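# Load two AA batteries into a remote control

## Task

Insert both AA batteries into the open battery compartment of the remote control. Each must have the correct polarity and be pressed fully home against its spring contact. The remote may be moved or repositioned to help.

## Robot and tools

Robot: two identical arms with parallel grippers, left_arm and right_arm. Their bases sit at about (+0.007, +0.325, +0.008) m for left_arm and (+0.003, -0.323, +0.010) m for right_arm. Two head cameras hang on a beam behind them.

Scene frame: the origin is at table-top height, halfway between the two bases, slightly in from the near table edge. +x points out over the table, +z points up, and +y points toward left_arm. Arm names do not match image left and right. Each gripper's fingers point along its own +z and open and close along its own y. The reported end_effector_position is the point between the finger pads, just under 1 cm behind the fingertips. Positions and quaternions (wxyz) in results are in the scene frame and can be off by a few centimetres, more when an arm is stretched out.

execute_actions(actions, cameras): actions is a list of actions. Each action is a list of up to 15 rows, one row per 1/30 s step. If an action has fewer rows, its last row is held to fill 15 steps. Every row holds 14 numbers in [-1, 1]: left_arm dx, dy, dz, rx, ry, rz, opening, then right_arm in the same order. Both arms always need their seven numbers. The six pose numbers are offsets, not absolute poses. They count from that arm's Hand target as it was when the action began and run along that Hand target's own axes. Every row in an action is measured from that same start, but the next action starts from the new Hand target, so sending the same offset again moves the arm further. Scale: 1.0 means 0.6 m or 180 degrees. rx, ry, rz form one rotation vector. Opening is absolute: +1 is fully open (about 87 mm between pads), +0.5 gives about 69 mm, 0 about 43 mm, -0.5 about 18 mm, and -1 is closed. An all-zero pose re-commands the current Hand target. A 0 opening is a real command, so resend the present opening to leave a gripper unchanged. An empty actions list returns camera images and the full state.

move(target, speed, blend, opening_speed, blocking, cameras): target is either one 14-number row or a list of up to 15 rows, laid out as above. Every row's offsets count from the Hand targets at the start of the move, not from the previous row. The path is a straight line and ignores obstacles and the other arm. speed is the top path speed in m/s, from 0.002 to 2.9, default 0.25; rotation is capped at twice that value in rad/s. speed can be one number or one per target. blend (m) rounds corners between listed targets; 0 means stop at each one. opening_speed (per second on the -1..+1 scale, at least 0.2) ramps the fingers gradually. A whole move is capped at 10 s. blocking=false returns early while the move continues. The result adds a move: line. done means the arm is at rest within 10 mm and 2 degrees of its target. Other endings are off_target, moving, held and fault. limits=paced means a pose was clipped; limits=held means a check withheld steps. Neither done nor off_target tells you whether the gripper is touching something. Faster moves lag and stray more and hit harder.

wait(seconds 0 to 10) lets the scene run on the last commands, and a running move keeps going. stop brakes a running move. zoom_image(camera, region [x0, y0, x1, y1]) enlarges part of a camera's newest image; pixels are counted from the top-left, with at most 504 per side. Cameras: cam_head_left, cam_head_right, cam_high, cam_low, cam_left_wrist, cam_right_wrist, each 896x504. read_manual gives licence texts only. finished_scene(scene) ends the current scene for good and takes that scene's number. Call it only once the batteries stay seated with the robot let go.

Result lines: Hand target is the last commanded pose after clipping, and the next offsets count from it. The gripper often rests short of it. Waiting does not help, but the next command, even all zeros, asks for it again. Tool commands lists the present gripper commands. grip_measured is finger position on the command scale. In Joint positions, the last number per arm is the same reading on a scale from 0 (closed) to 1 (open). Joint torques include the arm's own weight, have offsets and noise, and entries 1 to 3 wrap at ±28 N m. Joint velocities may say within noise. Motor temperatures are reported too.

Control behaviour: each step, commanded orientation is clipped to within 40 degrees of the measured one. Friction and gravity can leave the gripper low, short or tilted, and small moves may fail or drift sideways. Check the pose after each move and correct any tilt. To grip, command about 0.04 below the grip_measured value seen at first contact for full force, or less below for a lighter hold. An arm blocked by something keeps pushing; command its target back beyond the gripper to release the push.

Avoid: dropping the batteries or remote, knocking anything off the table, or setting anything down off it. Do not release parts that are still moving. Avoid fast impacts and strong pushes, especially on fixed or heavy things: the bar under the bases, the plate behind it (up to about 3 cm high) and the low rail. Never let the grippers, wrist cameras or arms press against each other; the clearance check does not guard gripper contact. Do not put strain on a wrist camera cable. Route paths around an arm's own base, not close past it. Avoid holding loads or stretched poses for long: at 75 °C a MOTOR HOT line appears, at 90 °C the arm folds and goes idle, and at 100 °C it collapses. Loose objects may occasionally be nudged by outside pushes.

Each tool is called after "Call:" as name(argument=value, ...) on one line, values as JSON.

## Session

Call:
execute_actions(actions=[])

Call:
zoom_image(camera="cam_high", region=[280, 110, 600, 450])

Scene clock: 0.00 s.
left_arm: end_effector_position=(+0.2680, +0.2951, +0.3231) grip_measured=+0.997 end_effector_quat_wxyz=(+0.688, +0.069, +0.719, -0.068) | right_arm: end_effector_position=(+0.3006, -0.1835, +0.3330) grip_measured=+1.000 end_effector_quat_wxyz=(+0.657, -0.269, +0.686, +0.160)
Joint positions: left_arm=[0.191 0.507 0.79 -0.295 0.357 -0.019 0.999] | right_arm=[0.156 0.867 0.904 -0.125 -0.416 -0.13 1]
Joint velocities: within noise
Joint torques (N m): no reading
Motor temperatures (°C): left_arm=[27 28 36 37 26 27 31] | right_arm=[26 42 36 36 28 28 27]
Heat: left arm: 37 °C; right arm: 42 °C.
Hand target: left_arm +0.2678, +0.2938, +0.3333; +0.697, +0.073, +0.710, -0.067 | right_arm +0.3002, -0.1848, +0.3455; +0.670, -0.267, +0.675, +0.156
Tool commands: left_gripper/opening=+1.0 right_gripper/opening=+1.0
camera_calibration:
cam_left_wrist: T_world_to_cam=[[-0.181054, -0.983472, -0.0016943, 0.340752], [-0.796281, 0.147603, -0.586642, 0.378556], [0.577196, -0.104865, -0.809844, 0.280237], [0, 0, 0, 1]] pos_world=[0.20138, 0.30863, 0.449603]
cam_right_wrist: T_world_to_cam=[[0.600976, -0.788886, 0.128403, -0.366896], [-0.606937, -0.554963, -0.568896, 0.291568], [0.520054, 0.26396, -0.812323, 0.310008], [0, 0, 0, 1]] pos_world=[0.236238, -0.209459, 0.46481]

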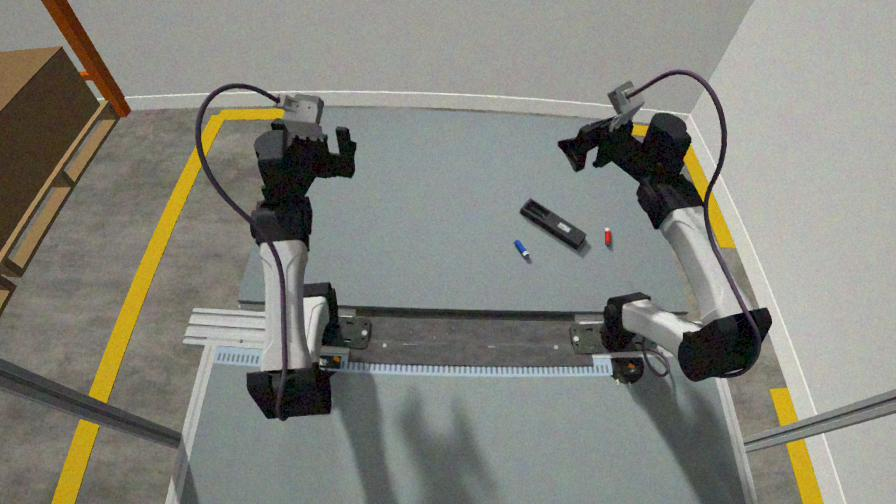

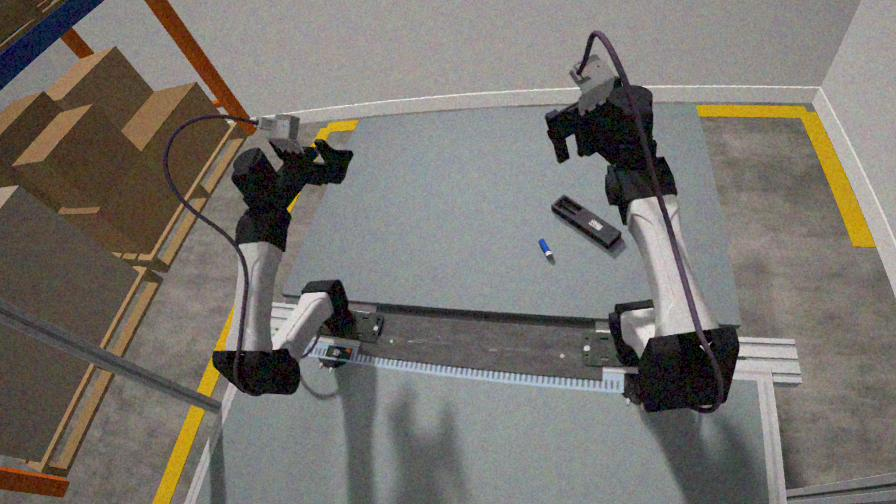

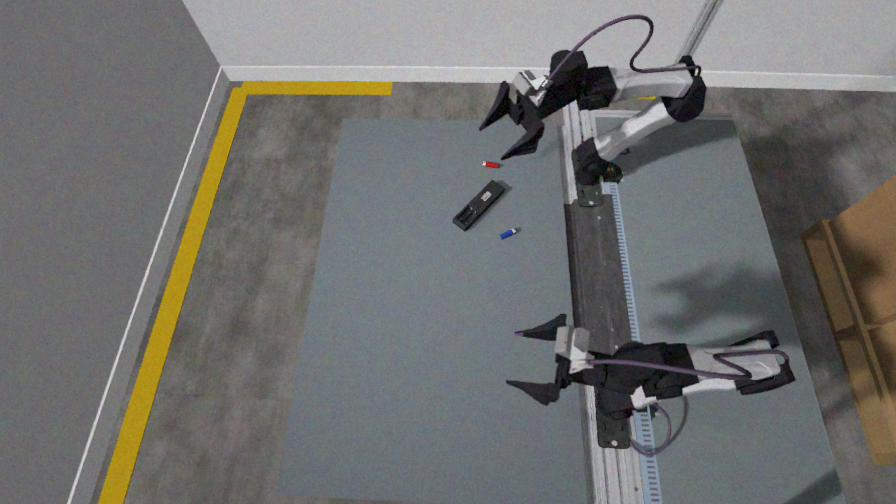

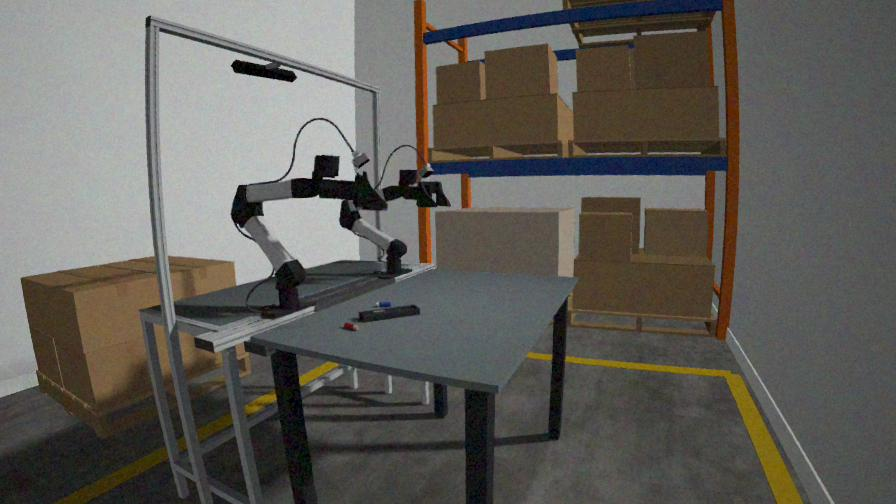

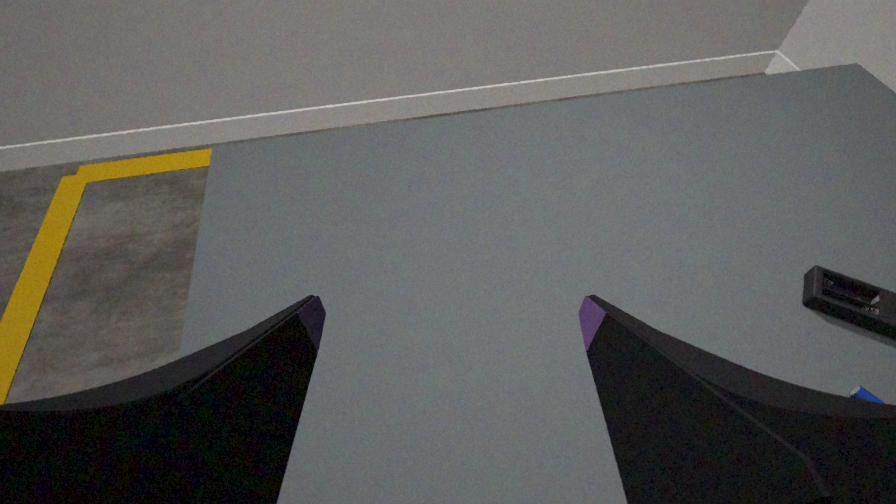

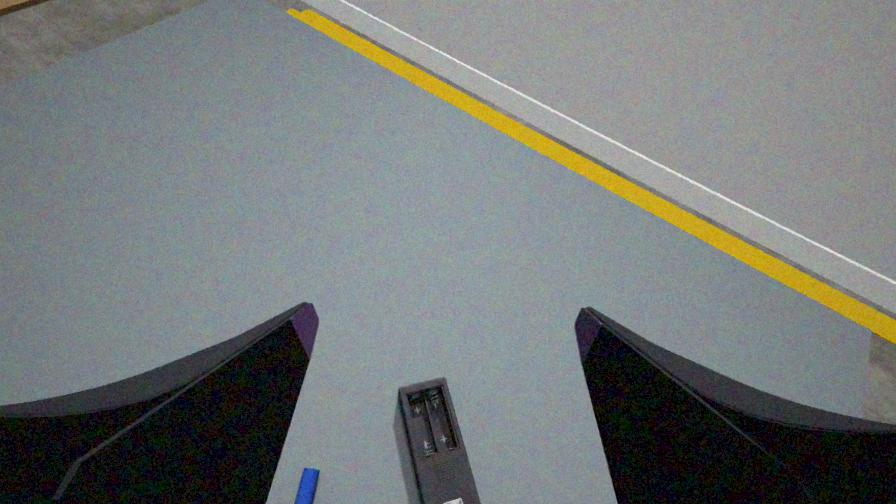

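Scaled by 1.482 from the camera's 896x504 image, which has a finer 1280x720 frame.

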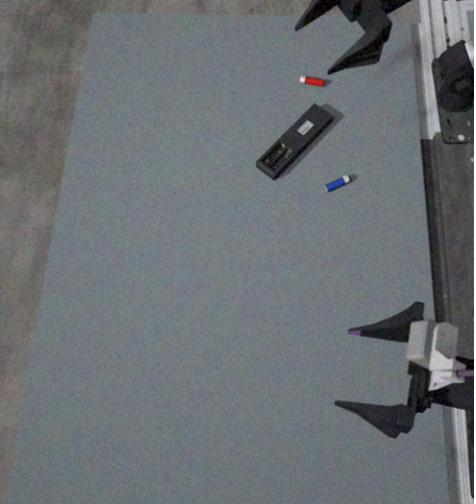

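Call:
move(target=[0.4537,-0.2292,0.0153,0.2958,0.0705,0.0399,0.5, 0.2683,0.0777,-0.0103,0.1676,0.2123,0.1161,0.5], speed=0.35, cameras=["cam_right_wrist"])

Scene clock: 61.93 s.
left_arm: end_effector_position=(+0.2437, +0.1616, +0.0539) grip_measured=+0.500 end_effector_quat_wxyz=(+0.503, +0.422, +0.682, -0.322) | right_arm: end_effector_position=(+0.2710, -0.1739, +0.1666) grip_measured=+0.500 end_effector_quat_wxyz=(+0.411, -0.014, +0.912, +0.004)
Joint positions: left_arm=[-0.083 1.234 0.15 0.628 0.958 0.381 0.75] | right_arm=[0.631 1.171 0.948 -0.622 0.439 0.49 0.75]
Joint torques (N m): left_arm=[0.61 -1.73 4.49 2.44 0.5 -0.12] | right_arm=[0.49 -2.67 10.44 1.33 0.54 0.08]
Motor temperatures (°C): left_arm=[27 27 43 44 26 27 30] | right_arm=[26 40 41 43 28 28 27]
Heat: left arm: 44 °C; right arm: 43 °C.
Hand target: left_arm +0.2451, +0.1598, +0.0601; +0.514, +0.426, +0.669, -0.327 | right_arm +0.2749, -0.1751, +0.1799; +0.422, +0.000, +0.906, +0.000
Off the commanded pose: left_arm 0.007 m, 2 deg | right_arm 0.014 m, 2 deg.
move: off_target (right_arm)
camera_calibration:
cam_right_wrist: T_world_to_cam=[[0.0465321, -0.998773, -0.0169771, -0.182275], [-0.99862, -0.0469256, 0.0235717, 0.279995], [-0.0243394, 0.0158568, -0.999578, 0.323269], [0, 0, 0, 1]] pos_world=[0.295958, -0.174039, 0.313438]
Images, in order (width x height): cam_right_wrist 896x504.

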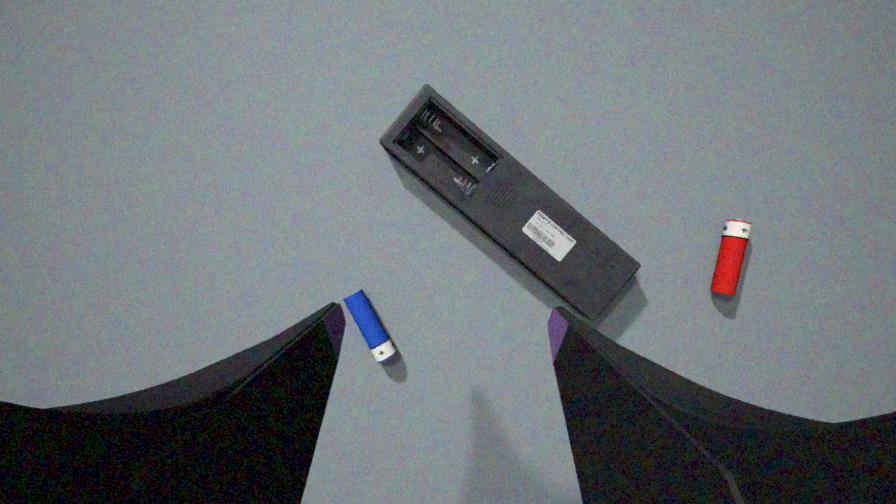

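Call:
move(target=[0,0,0,0,0,0,0.5, 0.0924,-0.0748,0.18,-0.1281,0.2576,-0.2748,0.5], speed=0.3, cameras=["cam_right_wrist"])

Scene clock: 97.10 s.
left_arm: end_effector_position=(+0.2439, +0.1616, +0.0542) grip_measured=+0.500 end_effector_quat_wxyz=(+0.503, +0.422, +0.682, -0.321) | right_arm: end_effector_position=(+0.3155, -0.2199, +0.0597) grip_measured=+0.500 end_effector_quat_wxyz=(-0.011, -0.448, +0.894, -0.008)
Joint positions: left_arm=[-0.083 1.234 0.15 0.63 0.958 0.38 0.75] | right_arm=[0.326 1.986 1.508 -1.121 -0.024 -0.562 0.75]
Joint torques (N m): left_arm=[0.61 -1.68 4.34 2.47 0.52 -0.12] | right_arm=[-1.02 -8.01 8.77 0.25 -0.25 -0.15]
Heat: left arm: 46 °C; right arm: 43 °C.
Hand target: left_arm +0.2451, +0.1598, +0.0601; +0.514, +0.426, +0.669, -0.327 | right_arm +0.3220, -0.2200, +0.0681; -0.001, -0.446, +0.895, +0.000
Off the commanded pose: left_arm 0.006 m, 2 deg | right_arm 0.011 m, 1 deg.
move: off_target (right_arm)
camera_calibration:
cam_right_wrist: T_world_to_cam=[[0.798238, -0.601831, -0.0248019, -0.3815], [-0.359884, -0.509541, 0.78157, -0.0237084], [-0.483011, -0.614953, -0.623324, 0.201732], [0, 0, 0, 1]] pos_world=[0.393434, -0.117623, 0.134812]
Images, in order (width x height): cam_right_wrist 896x504.

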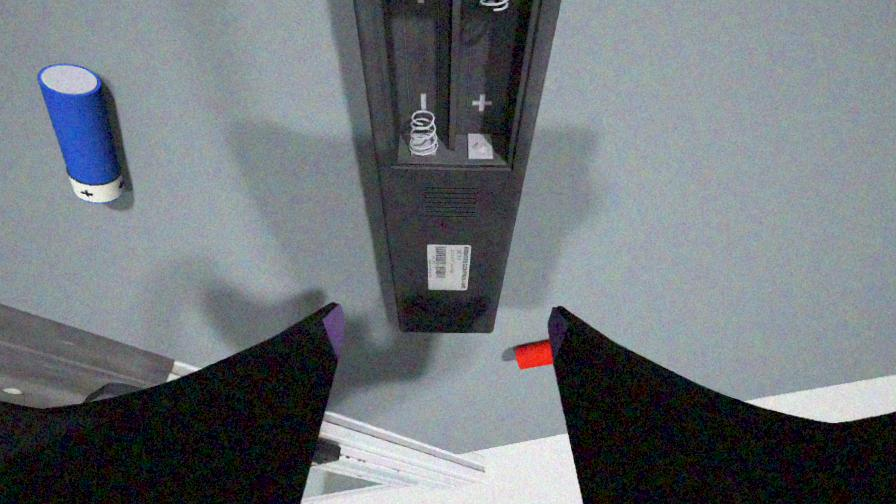

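Call:
move(target=[[0,0,0,0,0,0,0.5, 0,0,0.083,0,0,0,0.5],[0,0,0,0,0,0,0.5, 0,0,0.083,0,0,0,0.0],[0,0,0,0,0,0,0.5, 0,0,0.01,0,0,0,0.0]], speed=[0.12,0.1,0.12], opening_speed=1.0, cameras=["cam_right_wrist"])

Scene clock: 111.03 s.
left_arm: end_effector_position=(+0.2439, +0.1616, +0.0542) grip_measured=+0.500 end_effector_quat_wxyz=(+0.503, +0.422, +0.682, -0.321) | right_arm: end_effector_position=(+0.3135, -0.2214, +0.0417) grip_measured=+0.077 end_effector_quat_wxyz=(-0.028, -0.448, +0.894, -0.006)
Joint positions: left_arm=[-0.083 1.234 0.15 0.63 0.958 0.38 0.75] | right_arm=[0.326 2.027 1.488 -1.093 -0.024 -0.563 0.539]
Joint torques (N m): left_arm=[0.58 -1.72 4.4 2.48 0.52 -0.12] | right_arm=[-0.98 -11.08 8.64 0.15 -0.25 -0.16]
Heat: left arm: 46 °C; right arm: 43 °C.
Hand target: left_arm +0.2451, +0.1598, +0.0601; +0.514, +0.426, +0.669, -0.327 | right_arm +0.3220, -0.2200, +0.0621; -0.001, -0.446, +0.895, +0.000
Off the commanded pose: left_arm 0.006 m, 2 deg | right_arm 0.022 m, 3 deg.
move: off_target (right_arm)
camera_calibration:
cam_right_wrist: T_world_to_cam=[[0.79655, -0.603057, -0.0427766, -0.380262], [-0.335665, -0.499992, 0.798334, -0.0172277], [-0.502829, -0.621554, -0.600694, 0.192475], [0, 0, 0, 1]] pos_world=[0.393897, -0.1183, 0.113106]
Images, in order (width x height): cam_right_wrist 896x504.

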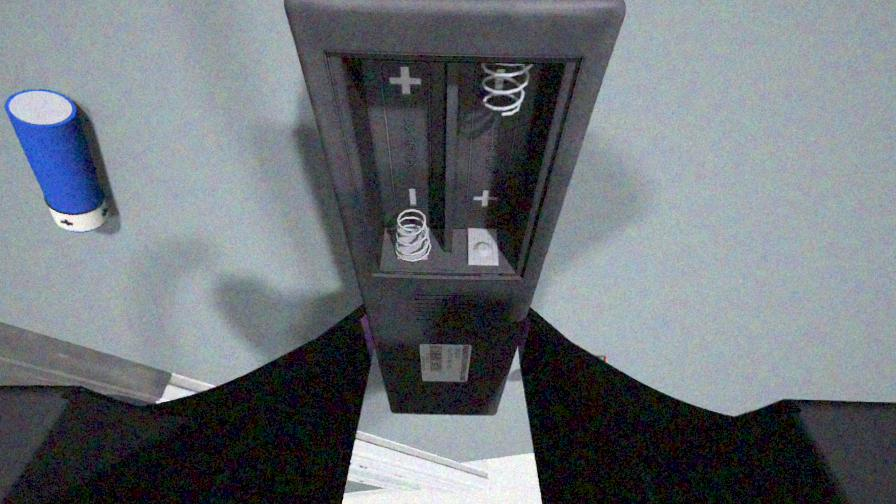

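Call:
move(target=[0,0,0,0,0,0,0.5, -0.2885,0.2015,-0.012,0,0,0.655,0.0], speed=0.3, cameras=["cam_right_wrist"])

Scene clock: 122.93 s.
left_arm: end_effector_position=(+0.2439, +0.1616, +0.0542) grip_measured=+0.500 end_effector_quat_wxyz=(+0.503, +0.422, +0.682, -0.321) | right_arm: end_effector_position=(+0.3253, -0.0134, +0.0567) grip_measured=+0.077 end_effector_quat_wxyz=(+0.003, +0.528, +0.849, -0.014)
Joint positions: left_arm=[-0.083 1.234 0.15 0.63 0.958 0.38 0.75] | right_arm=[0.617 2.266 1.961 -1.283 -0.026 1.771 0.539]
Joint torques (N m): left_arm=[0.65 -1.66 4.45 2.45 0.53 -0.11] | right_arm=[-0.03 -10.06 9.14 0.14 -0.15 0.1]
Motor temperatures (°C): left_arm=[27 27 40 47 26 27 30] | right_arm=[26 47 42 39 28 28 27]
Heat: left arm: 47 °C; right arm: 47 °C.
Hand target: left_arm +0.2451, +0.1598, +0.0601; +0.514, +0.426, +0.669, -0.327 | right_arm +0.3296, -0.0090, +0.0690; +0.000, +0.537, +0.844, -0.001
Off the commanded pose: left_arm 0.006 m, 2 deg | right_arm 0.014 m, 2 deg.
move: off_target (right_arm)
camera_calibration:
cam_right_wrist: T_world_to_cam=[[-0.898135, -0.439633, -0.00870877, 0.287996], [-0.295819, 0.589443, 0.751697, 0.0830131], [-0.325337, 0.677701, -0.659452, 0.299664], [0, 0, 0, 1]] pos_world=[0.380708, -0.125402, 0.137721]
Images, in order (width x height): cam_right_wrist 896x504.

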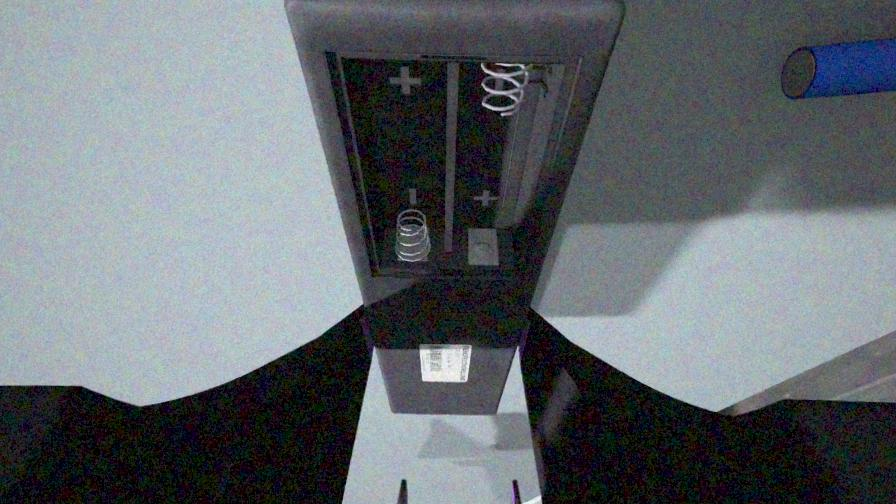

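Call:
move(target=[[0,0,0,0,0,0,0.5, 0,0,0.077,0,0,0,0.0],[0,0,0,0,0,0,0.5, 0,0,0.077,0,0,0,0.5],[0.0265,0,0.1268,0,0,0,0.5, 0,0,-0.03,0,0,0,0.5]], speed=[0.08,0.1,0.2], opening_speed=1.0, cameras=["cam_left_wrist","cam_right_wrist"])

Scene clock: 136.23 s.
left_arm: end_effector_position=(+0.2654, +0.0990, +0.0177) grip_measured=+0.500 end_effector_quat_wxyz=(+0.494, +0.430, +0.678, -0.335) | right_arm: end_effector_position=(+0.3250, -0.0118, +0.0663) grip_measured=+0.500 end_effector_quat_wxyz=(-0.001, +0.529, +0.848, -0.022)
Joint positions: left_arm=[-0.359 1.738 0.236 1.151 0.737 0.227 0.75] | right_arm=[0.619 2.289 2.037 -1.355 -0.028 1.775 0.75]
Joint torques (N m): left_arm=[-0.25 -3.96 3.45 2.73 -0.03 -0.11] | right_arm=[-0.4 -11.95 8.66 0.11 -0.12 0.04]
Heat: left arm: 47 °C; right arm: 49 °C.
Hand target: left_arm +0.2745, +0.0969, +0.0251; +0.514, +0.426, +0.669, -0.327 | right_arm +0.3297, -0.0090, +0.0870; +0.000, +0.537, +0.844, -0.001
Off the commanded pose: left_arm 0.012 m, 3 deg | right_arm 0.021 m, 3 deg.
move: off_target (left_arm, right_arm)
camera_calibration:
cam_left_wrist: T_world_to_cam=[[-0.909439, -0.415252, 0.0220561, 0.283708], [-0.393485, 0.842188, -0.368631, 0.0467009], [0.134499, -0.343926, -0.929314, 0.157092], [0, 0, 0, 1]] pos_world=[0.255262, 0.132507, 0.156945]
cam_right_wrist: T_world_to_cam=[[-0.899495, -0.436822, 0.00980677, 0.287757], [-0.281873, 0.597286, 0.750864, 0.0703005], [-0.333851, 0.672634, -0.660384, 0.307587], [0, 0, 0, 1]] pos_world=[0.38134, -0.123184, 0.147517]
Images, in order (width x height): cam_left_wrist 896x504, cam_right_wrist 896x504.

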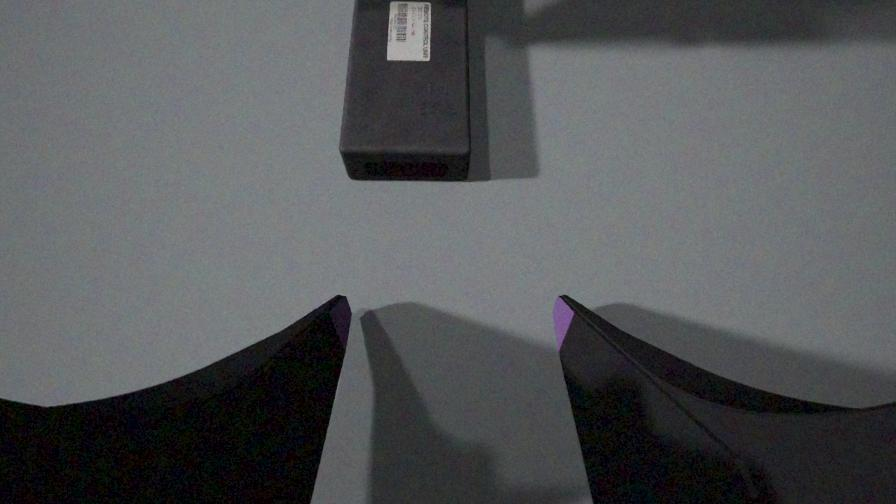

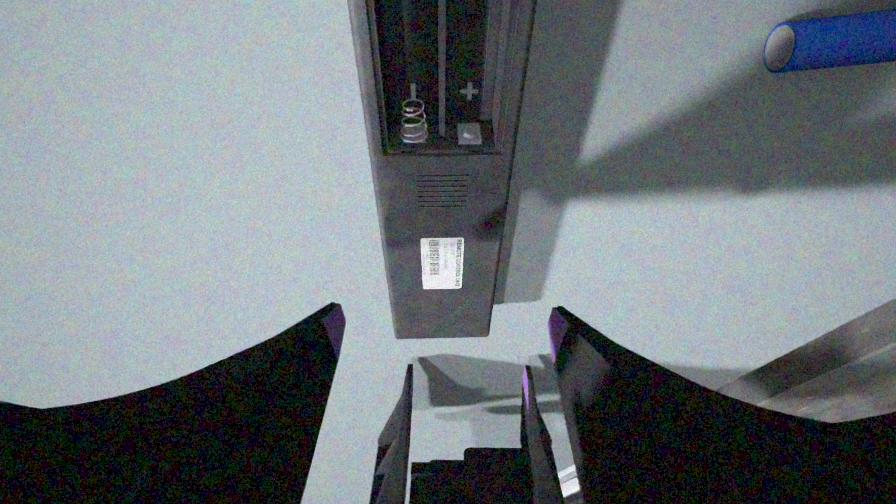

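Call:
move(target=[[0,0.030,0,0,0,0,0.9, -0.0075,-0.0139,-0.05,0,0,0,0.5],[-0.025,0.030,0.114,0,0,0,0.9, -0.5277,-0.2785,0.0,0,0,-0.294,0.1],[-0.025,0.030,0.114,0,0,0,0.0, -0.5277,-0.2785,0.02,0,0,-0.294,0.1]], speed=[0.15,0.25,0.1], opening_speed=1.2, cameras=["cam_left_wrist","cam_right_wrist"])

Scene clock: 179.03 s.
left_arm: end_effector_position=(+0.3143, +0.0428, +0.0237) grip_measured=+0.074 end_effector_quat_wxyz=(+0.515, +0.433, +0.662, -0.331) | right_arm: end_effector_position=(+0.3061, -0.3632, +0.0739) grip_measured=+0.100 end_effector_quat_wxyz=(-0.018, +0.106, +0.994, -0.001)
Joint positions: left_arm=[-0.482 1.903 0.485 1.15 0.619 0.181 0.537] | right_arm=[-0.202 1.955 1.491 -1.17 -0.028 0.05 0.55]
Joint torques (N m): left_arm=[-0.23 -5.61 5.19 2.01 -0.09 -0.12] | right_arm=[-0.36 -8.25 5.37 0.62 -0.05 -0.14]
Motor temperatures (°C): left_arm=[27 29 39 46 26 27 30] | right_arm=[26 56 41 37 28 28 27]
Heat: left arm: 46 °C; right arm: 56 °C.
Hand target: left_arm +0.3205, +0.0412, +0.0218; +0.514, +0.426, +0.669, -0.327 | right_arm +0.3126, -0.3666, +0.0755; -0.001, +0.104, +0.995, -0.001
Off the commanded pose: left_arm 0.007 m, 1 deg | right_arm 0.008 m, 2 deg.
move: done; target 2's new opening was sent with right_arm's hand 0.009 m and 3 deg from that target
camera_calibration:
cam_left_wrist: T_world_to_cam=[[-0.909471, -0.415514, -0.0144794, 0.305483], [-0.374476, 0.833784, -0.405674, 0.110782], [0.180636, -0.363527, -0.913903, 0.122704], [0, 0, 0, 1]] pos_world=[0.297149, 0.0791708, 0.161504]
cam_right_wrist: T_world_to_cam=[[-0.214367, -0.976498, -0.0223268, -0.28619], [-0.605315, 0.114874, 0.787653, 0.19034], [-0.766577, 0.182362, -0.615714, 0.493768], [0, 0, 0, 1]] pos_world=[0.432377, -0.391373, 0.147708]
Images, in order (width x height): cam_left_wrist 896x504, cam_right_wrist 896x504.

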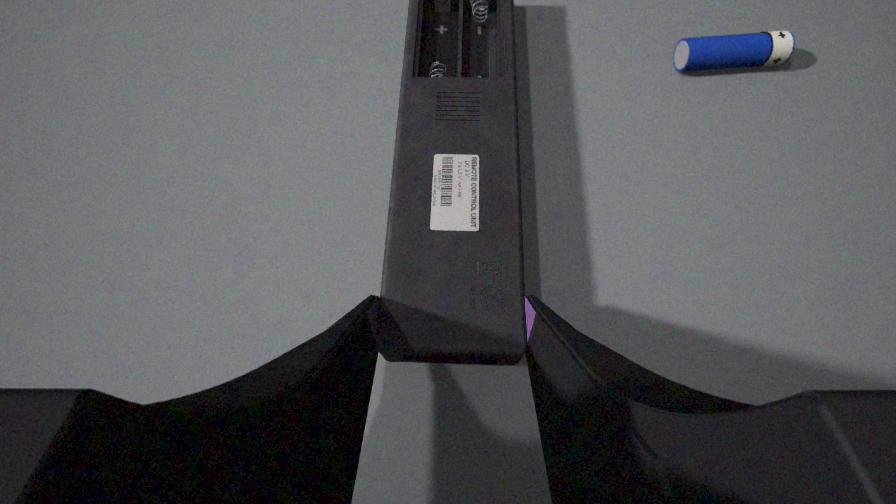

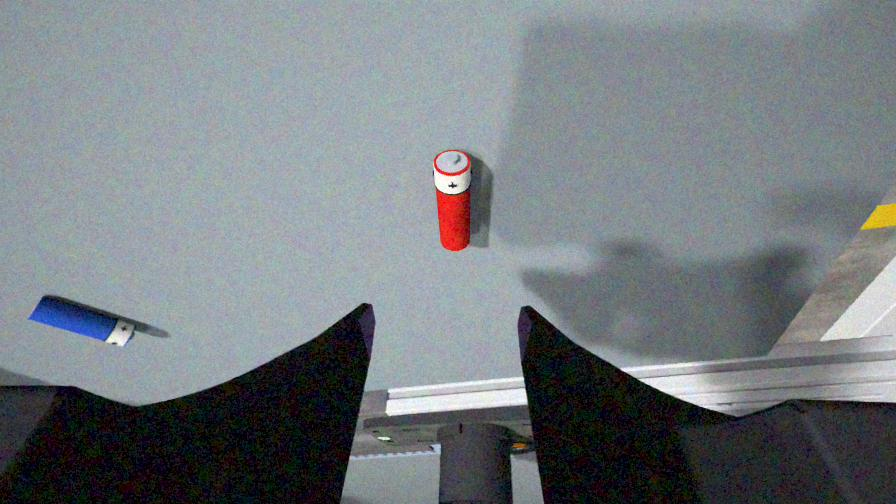

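Call:
move(target=[0,0,0,0,0,0,0.0, -0.004,-0.0028,0.083,0,0,0,0.1], speed=0.15, cameras=["cam_right_wrist"])

Scene clock: 194.53 s.
left_arm: end_effector_position=(+0.3143, +0.0428, +0.0237) grip_measured=+0.074 end_effector_quat_wxyz=(+0.515, +0.433, +0.662, -0.331) | right_arm: end_effector_position=(+0.3073, -0.3650, +0.0253) grip_measured=+0.100 end_effector_quat_wxyz=(-0.017, +0.106, +0.994, -0.001)
Joint positions: left_arm=[-0.482 1.903 0.485 1.15 0.619 0.181 0.537] | right_arm=[-0.202 2.01 1.368 -0.99 -0.028 0.05 0.55]
Joint torques (N m): left_arm=[-0.25 -5.61 5.16 2 -0.08 -0.12] | right_arm=[-0.4 -8.02 5.39 0.64 -0.06 -0.15]
Heat: left arm: 45 °C; right arm: 54 °C.
Hand target: left_arm +0.3205, +0.0412, +0.0218; +0.514, +0.426, +0.669, -0.327 | right_arm +0.3145, -0.3688, +0.0257; -0.001, +0.104, +0.995, -0.001
Off the commanded pose: left_arm 0.007 m, 1 deg | right_arm 0.008 m, 2 deg.
move: done
camera_calibration:
cam_right_wrist: T_world_to_cam=[[-0.214206, -0.97653, -0.0224498, -0.288882], [-0.60701, 0.115074, 0.786318, 0.230138], [-0.76528, 0.182062, -0.617414, 0.46461], [0, 0, 0, 1]] pos_world=[0.433372, -0.393172, 0.0994091]
Images, in order (width x height): cam_right_wrist 896x504.

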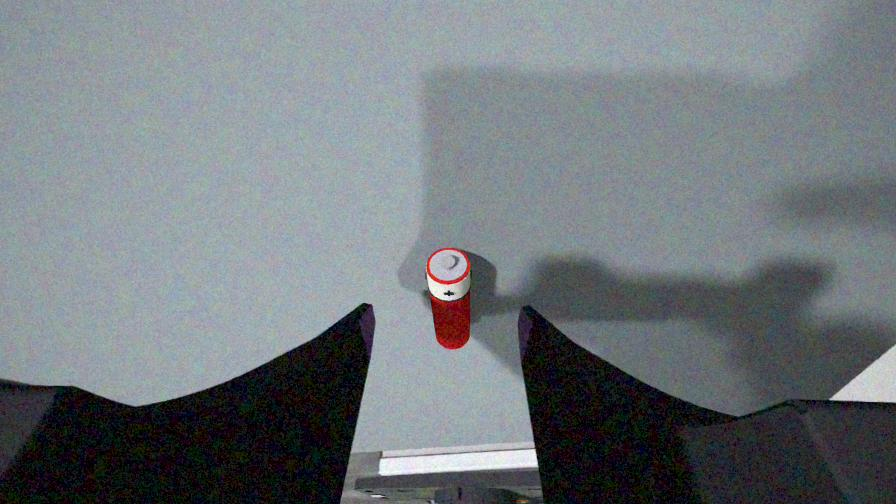

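Call:
move(target=[[0,0,0,0,0,0,0.0, 0,0,0.0157,0,0,0,0.1],[0,0,0,0,0,0,0.0, 0,0,0.0157,0,0,0,-0.8]], speed=0.08, opening_speed=1.0, cameras=["cam_right_wrist"])

Scene clock: 202.97 s.
left_arm: end_effector_position=(+0.3143, +0.0428, +0.0237) grip_measured=+0.074 end_effector_quat_wxyz=(+0.515, +0.433, +0.662, -0.331) | right_arm: end_effector_position=(+0.3075, -0.3652, +0.0197) grip_measured=-0.798 end_effector_quat_wxyz=(-0.013, +0.105, +0.994, -0.001)
Joint positions: left_arm=[-0.482 1.903 0.485 1.15 0.619 0.181 0.537] | right_arm=[-0.202 2.012 1.348 -0.961 -0.028 0.05 0.101]
Joint torques (N m): left_arm=[-0.23 -5.67 5.22 2 -0.1 -0.11] | right_arm=[-0.34 -7.12 5.23 0.69 -0.05 -0.15]
Heat: left arm: 45 °C; right arm: 54 °C.
Hand target: left_arm +0.3205, +0.0412, +0.0218; +0.514, +0.426, +0.669, -0.327 | right_arm +0.3145, -0.3688, +0.0163; -0.001, +0.104, +0.995, -0.001
Off the commanded pose: left_arm 0.007 m, 1 deg | right_arm 0.009 m, 1 deg.
move: done
camera_calibration:
cam_right_wrist: T_world_to_cam=[[-0.213479, -0.976679, -0.0229207, -0.289376], [-0.613169, 0.115686, 0.781435, 0.236854], [-0.760559, 0.180875, -0.623566, 0.459663], [0, 0, 0, 1]] pos_world=[0.433057, -0.39317, 0.0949118]
Images, in order (width x height): cam_right_wrist 896x504.

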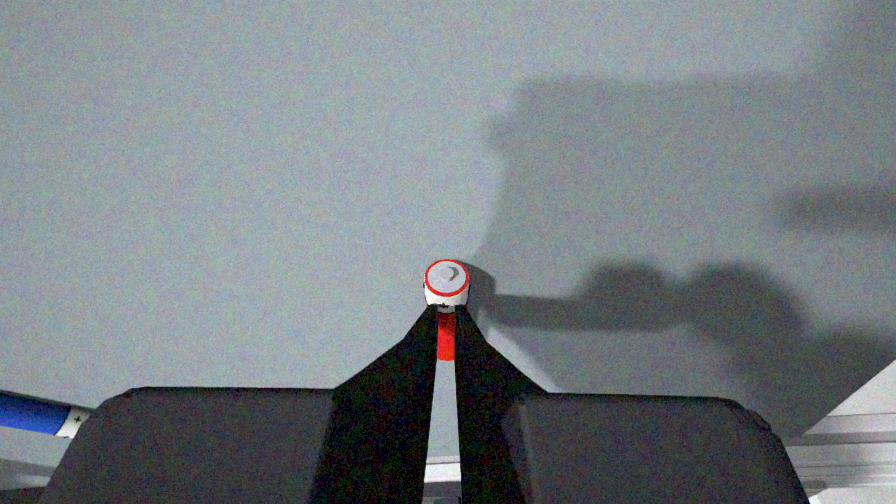

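Call:
move(target=[[0,0,0,0,0,0,0.0, 0,0,-0.004,0,0,0,0.0],[0,0,0,0,0,0,0.0, 0,0,0.0117,0,0,0,0.0],[0,0,0,0,0,0,0.0, 0,0,0.0117,0,0,0,-0.8]], speed=0.08, opening_speed=1.0)

Scene clock: 215.03 s.
left_arm: end_effector_position=(+0.3143, +0.0428, +0.0237) grip_measured=+0.074 end_effector_quat_wxyz=(+0.515, +0.433, +0.662, -0.331) | right_arm: end_effector_position=(+0.3074, -0.3655, +0.0097) grip_measured=-0.600 end_effector_quat_wxyz=(-0.016, +0.105, +0.994, -0.001)
Joint positions: left_arm=[-0.482 1.903 0.485 1.15 0.619 0.181 0.537] | right_arm=[-0.202 2.032 1.333 -0.931 -0.028 0.05 0.2]
Joint torques (N m): left_arm=[-0.28 -5.63 5.19 2 -0.07 -0.11] | right_arm=[-0.29 -7.84 5.16 0.63 -0.04 -0.13]
Motor temperatures (°C): left_arm=[27 32 39 45 26 27 31] | right_arm=[26 51 40 37 28 28 27]
Heat: left arm: 45 °C; right arm: 51 °C.
Hand target: left_arm +0.3205, +0.0412, +0.0218; +0.514, +0.426, +0.669, -0.327 | right_arm +0.3145, -0.3689, +0.0093; -0.001, +0.104, +0.995, -0.001
Off the commanded pose: left_arm 0.007 m, 1 deg | right_arm 0.008 m, 2 deg.
move: done

Call:
move(target=[[0,0,0,0,0,0,0.0, 0,0,0,0,0,0,-0.4],[0,0,0,0,0,0,0.0, 0,0,-0.03,0,0,0,-0.4],[0,0,0,0,0,0,0.0, 0,0,-0.0055,0,0,0,-0.4],[0,0,0,0,0,0,0.0, 0,0,-0.0055,0,0,0,-0.8]], speed=0.08, opening_speed=1.0)

Scene clock: 231.07 s.
left_arm: end_effector_position=(+0.3143, +0.0428, +0.0237) grip_measured=+0.074 end_effector_quat_wxyz=(+0.515, +0.433, +0.662, -0.331) | right_arm: end_effector_position=(+0.3045, -0.3651, +0.0103) grip_measured=-0.600 end_effector_quat_wxyz=(-0.022, +0.105, +0.994, -0.001)
Joint positions: left_arm=[-0.482 1.903 0.485 1.15 0.619 0.181 0.537] | right_arm=[-0.202 2.032 1.333 -0.942 -0.028 0.05 0.2]
Joint torques (N m): left_arm=[-0.18 -5.63 5.22 2.02 -0.08 -0.11] | right_arm=[-0.29 -8.24 5.82 0.61 -0.05 -0.13]
Heat: left arm: 44 °C; right arm: 51 °C.
Hand target: left_arm +0.3205, +0.0412, +0.0218; +0.514, +0.426, +0.669, -0.327 | right_arm +0.3145, -0.3688, +0.0126; -0.001, +0.104, +0.995, -0.001
Off the commanded pose: left_arm 0.007 m, 1 deg | right_arm 0.011 m, 2 deg.
move: off_target (right_arm); target 4's new opening was sent with right_arm's hand 0.011 m and 2 deg from that target

Call:
move(target=[[0,0,0,0,0,0,0.0, 0,0,0,0,0,0,-0.3],[0,0,0,0,0,0,0.0, -0.003,0,-0.065,0,0,0,-0.3],[0,0,0,0,0,0,0.0, 0,0,-0.004,0,0,0,-0.3],[0,0,0,0,0,0,0.0, 0,0,-0.004,0,0,0,-0.8]], speed=[0.1,0.12,0.08,0.08], opening_speed=1.0, cameras=["cam_right_wrist"])

Scene clock: 241.27 s.
left_arm: end_effector_position=(+0.3143, +0.0428, +0.0237) grip_measured=+0.074 end_effector_quat_wxyz=(+0.515, +0.433, +0.662, -0.331) | right_arm: end_effector_position=(+0.3076, -0.3655, +0.0151) grip_measured=-0.615 end_effector_quat_wxyz=(-0.016, +0.105, +0.994, -0.001)
Joint positions: left_arm=[-0.482 1.903 0.485 1.15 0.619 0.181 0.537] | right_arm=[-0.202 2.024 1.345 -0.951 -0.028 0.048 0.192]
Joint torques (N m): left_arm=[-0.31 -5.63 5.15 1.99 -0.09 -0.11] | right_arm=[-0.34 -7.83 5.23 0.64 -0.05 -0.12]
Heat: left arm: 44 °C; right arm: 50 °C.
Hand target: left_arm +0.3205, +0.0412, +0.0218; +0.514, +0.426, +0.669, -0.327 | right_arm +0.3146, -0.3688, +0.0149; +0.000, +0.104, +0.995, -0.001
Off the commanded pose: left_arm 0.007 m, 1 deg | right_arm 0.008 m, 2 deg.
move: done
camera_calibration:
cam_right_wrist: T_world_to_cam=[[-0.21227, -0.976949, -0.0226132, -0.290244], [-0.609136, 0.114186, 0.784802, 0.238693], [-0.76413, 0.180364, -0.619334, 0.45775], [0, 0, 0, 1]] pos_world=[0.433567, -0.393371, 0.08961]
Images, in order (width x height): cam_right_wrist 896x504.

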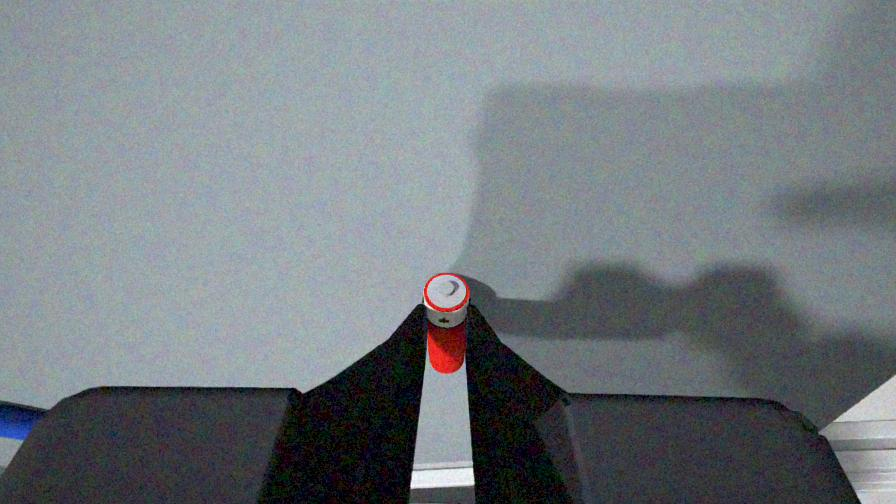

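Call:
move(target=[[0,0,0,0,0,0,0.0, 0,0,-0.12,0,0,0,-0.8],[0,0,0,0,0,0,0.0, -0.0202,0.4807,-0.1202,0.0637,-0.1284,0.2902,-0.8]], speed=[0.15,0.25], blend=[0.02,0], cameras=["cam_right_wrist"])

Call:
zoom_image(camera="cam_right_wrist", region=[340, 180, 590, 380])

Scene clock: 263.13 s.
left_arm: end_effector_position=(+0.3143, +0.0428, +0.0237) grip_measured=+0.074 end_effector_quat_wxyz=(+0.515, +0.433, +0.662, -0.331) | right_arm: end_effector_position=(+0.3778, -0.0831, +0.0764) grip_measured=-0.615 end_effector_quat_wxyz=(+0.165, +0.515, +0.833, -0.119)
Joint positions: left_arm=[-0.482 1.903 0.485 1.15 0.619 0.181 0.537] | right_arm=[0.573 2.371 2.218 -1.508 0.357 1.737 0.192]
Joint torques (N m): left_arm=[-0.31 -5.59 5.23 2.01 -0.07 -0.11] | right_arm=[-0.54 -10.15 8.64 0.04 0.6 0.08]
Heat: left arm: 44 °C; right arm: 50 °C.
Hand target: left_arm +0.3205, +0.0412, +0.0218; +0.514, +0.426, +0.669, -0.327 | right_arm +0.3864, -0.0891, +0.0866; +0.182, +0.525, +0.823, -0.116
Off the commanded pose: left_arm 0.007 m, 1 deg | right_arm 0.015 m, 3 deg.
move: off_target (right_arm)
camera_calibration:
cam_right_wrist: T_world_to_cam=[[-0.893493, -0.449078, 0.000151461, 0.301447], [-0.401834, 0.799646, 0.446202, 0.205647], [-0.2005, 0.398617, -0.894932, 0.324674], [0, 0, 0, 1]] pos_world=[0.417074, -0.158492, 0.198755]
Images, in order (width x height): cam_right_wrist 896x504.

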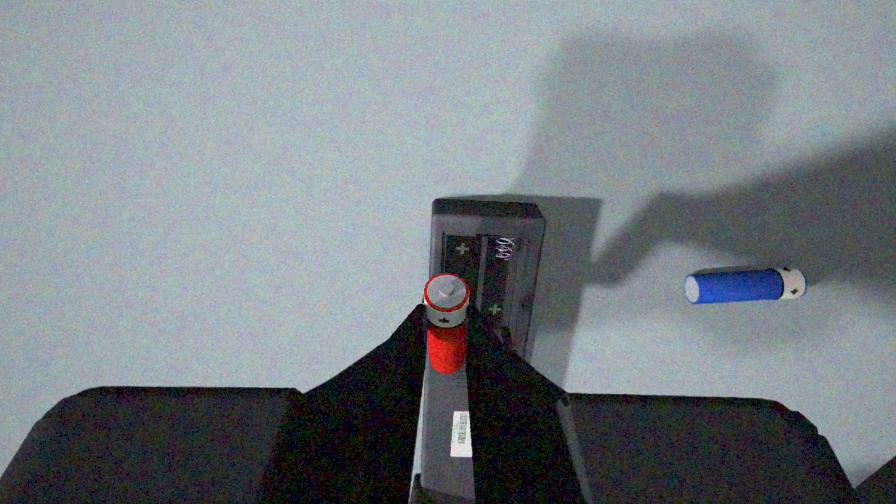

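Scaled by 2.016 from the camera's 896x504 image, which has a finer 1280x720 frame.

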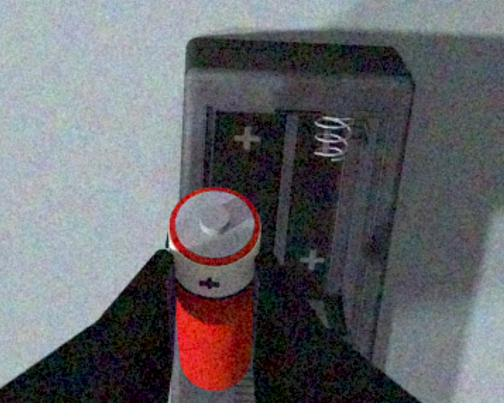

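Call:
move(target=[0,0,0,0,0,0,0.0, 0.0235,-0.0133,0.0427,-0.072,0,0,-0.8], speed=0.12, cameras=["cam_right_wrist"])

Call:
zoom_image(camera="cam_right_wrist", region=[340, 180, 590, 380])

Scene clock: 290.90 s.
left_arm: end_effector_position=(+0.3168, +0.0451, +0.0235) grip_measured=+0.074 end_effector_quat_wxyz=(+0.517, +0.429, +0.665, -0.328) | right_arm: end_effector_position=(+0.3654, -0.0908, +0.0425) grip_measured=-0.800 end_effector_quat_wxyz=(+0.213, +0.498, +0.839, -0.047)
Joint positions: left_arm=[-0.476 1.903 0.485 1.149 0.613 0.18 0.537] | right_arm=[0.591 2.115 1.652 -1.019 0.391 1.689 0.1]
Joint torques (N m): left_arm=[-0.2 -5.6 5.18 2.02 -0.02 -0.11] | right_arm=[-0.09 -11.48 5.14 0.91 0.65 -0.11]
Motor temperatures (°C): left_arm=[27 33 39 44 26 27 31] | right_arm=[26 56 41 35 29 28 28]
Heat: left arm: 44 °C; right arm: 56 °C.
Hand target: left_arm +0.3205, +0.0412, +0.0219; +0.514, +0.426, +0.669, -0.327 | right_arm +0.3783, -0.0907, +0.0574; +0.240, +0.501, +0.831, -0.023
Off the commanded pose: left_arm 0.006 m, 1 deg | right_arm 0.020 m, 4 deg.
move: off_target (right_arm)
camera_calibration:
cam_right_wrist: T_world_to_cam=[[-0.84832, -0.504565, -0.16052, 0.272228], [-0.520391, 0.738572, 0.428609, 0.260514], [-0.0977056, 0.44713, -0.889116, 0.261409], [0, 0, 0, 1]] pos_world=[0.392046, -0.171935, 0.164462]
Images, in order (width x height): cam_right_wrist 896x504.

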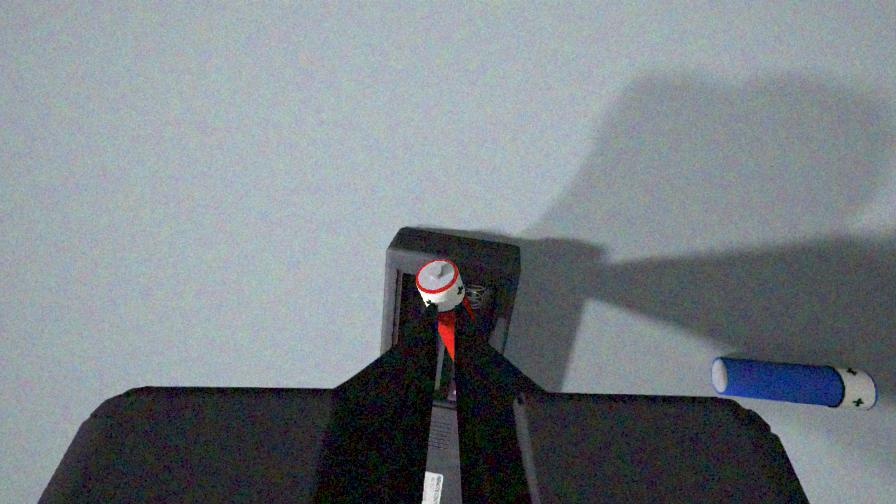

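Scaled by 2.016 from the camera's 896x504 image, which has a finer 1280x720 frame.

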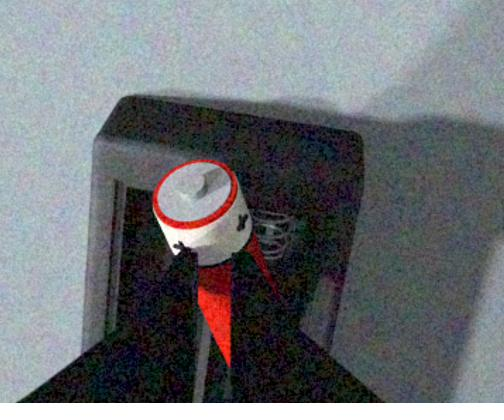

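Call:
move(target=[0,0,0,0,0,0,0.0, 0,0,-0.02,0,0,0,-0.2], speed=0.1, opening_speed=0.8, cameras=["cam_right_wrist"])

Call:
zoom_image(camera="cam_right_wrist", region=[340, 180, 590, 380])

Scene clock: 300.30 s.
left_arm: end_effector_position=(+0.3169, +0.0452, +0.0235) grip_measured=+0.074 end_effector_quat_wxyz=(+0.517, +0.429, +0.665, -0.327) | right_arm: end_effector_position=(+0.3640, -0.0870, +0.0443) grip_measured=-0.200 end_effector_quat_wxyz=(+0.215, +0.494, +0.841, -0.043)
Joint positions: left_arm=[-0.476 1.903 0.485 1.149 0.613 0.18 0.537] | right_arm=[0.6 2.11 1.652 -1.017 0.391 1.689 0.4]
Joint torques (N m): left_arm=[-0.2 -5.6 5.16 2.02 -0.01 -0.1] | right_arm=[0.13 -12.27 7.09 0.54 0.65 -0.01]
Motor temperatures (°C): left_arm=[27 33 39 44 26 27 31] | right_arm=[26 55 41 36 29 28 27]
Heat: left arm: 44 °C; right arm: 55 °C.
Hand target: left_arm +0.3205, +0.0412, +0.0219; +0.514, +0.426, +0.669, -0.327 | right_arm +0.3738, -0.0874, +0.0680; +0.240, +0.501, +0.831, -0.023
Off the commanded pose: left_arm 0.006 m, 1 deg | right_arm 0.026 m, 4 deg.
move: off_target (right_arm)
camera_calibration:
cam_right_wrist: T_world_to_cam=[[-0.842541, -0.51227, -0.166448, 0.270678], [-0.52975, 0.7322, 0.428075, 0.259049], [-0.0974169, 0.448846, -0.888283, 0.261178], [0, 0, 0, 1]] pos_world=[0.390732, -0.168244, 0.166162]
Images, in order (width x height): cam_right_wrist 896x504.

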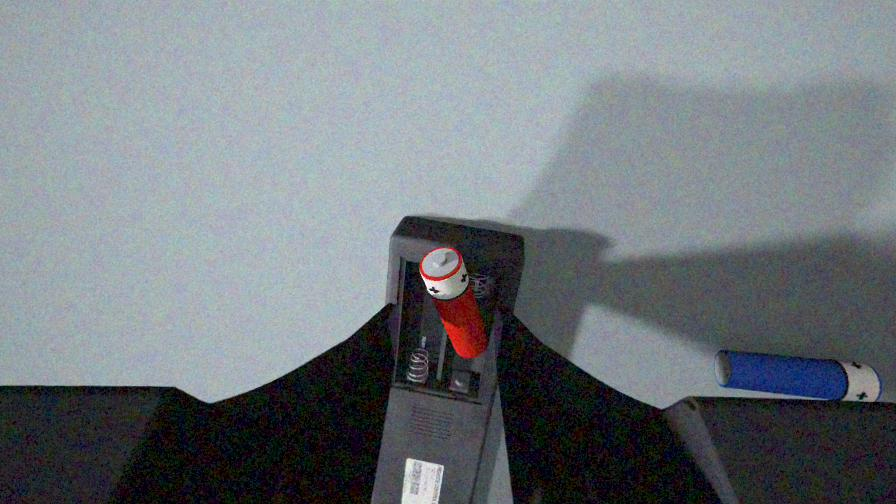

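Scaled by 2.016 from the camera's 896x504 image, which has a finer 1280x720 frame.

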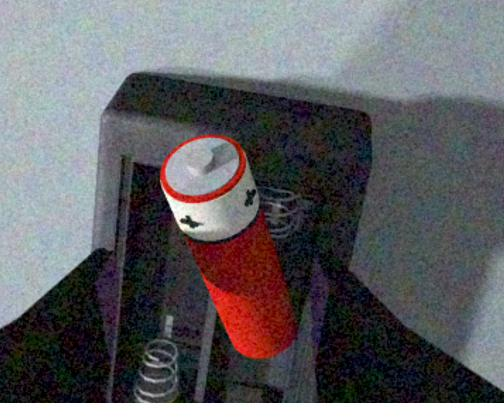

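Call:
move(target=[0,0,0,0,0,0,0.0, -0.0108,0.0077,-0.0118,0.0515,0.0215,-0.0439,-0.2], speed=0.15, cameras=["cam_right_wrist"])

Call:
zoom_image(camera="cam_right_wrist", region=[340, 180, 590, 380])

Scene clock: 325.60 s.
left_arm: end_effector_position=(+0.3169, +0.0452, +0.0235) grip_measured=+0.074 end_effector_quat_wxyz=(+0.517, +0.429, +0.665, -0.327) | right_arm: end_effector_position=(+0.3731, -0.0880, +0.0694) grip_measured=-0.200 end_effector_quat_wxyz=(+0.175, +0.456, +0.867, -0.099)
Joint positions: left_arm=[-0.476 1.903 0.485 1.149 0.613 0.18 0.537] | right_arm=[0.571 2.265 2.011 -1.33 0.362 1.583 0.4]
Joint torques (N m): left_arm=[-0.16 -5.6 5.16 2 -0.02 -0.12] | right_arm=[-1.09 -9.63 8.8 0.19 0.04 -0.13]
Motor temperatures (°C): left_arm=[27 33 39 44 26 27 31] | right_arm=[26 59 42 35 29 28 27]
Heat: left arm: 44 °C; right arm: 59 °C.
Hand target: left_arm +0.3205, +0.0412, +0.0219; +0.514, +0.426, +0.669, -0.327 | right_arm +0.3775, -0.0884, +0.0780; +0.169, +0.461, +0.867, -0.089
Off the commanded pose: left_arm 0.006 m, 1 deg | right_arm 0.010 m, 1 deg.
move: done
camera_calibration:
cam_right_wrist: T_world_to_cam=[[-0.820173, -0.571906, -0.015501, 0.257982], [-0.516528, 0.728562, 0.449886, 0.247061], [-0.245999, 0.376991, -0.892952, 0.334409], [0, 0, 0, 1]] pos_world=[0.421467, -0.158527, 0.191461]
Images, in order (width x height): cam_right_wrist 896x504.

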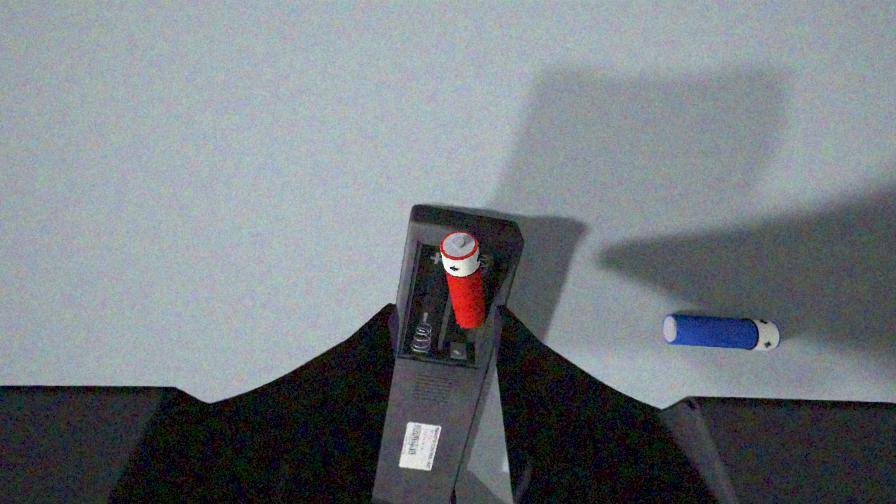

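Scaled by 2.016 from the camera's 896x504 image, which has a finer 1280x720 frame.

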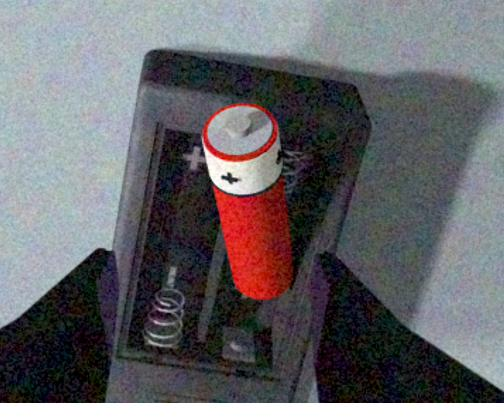

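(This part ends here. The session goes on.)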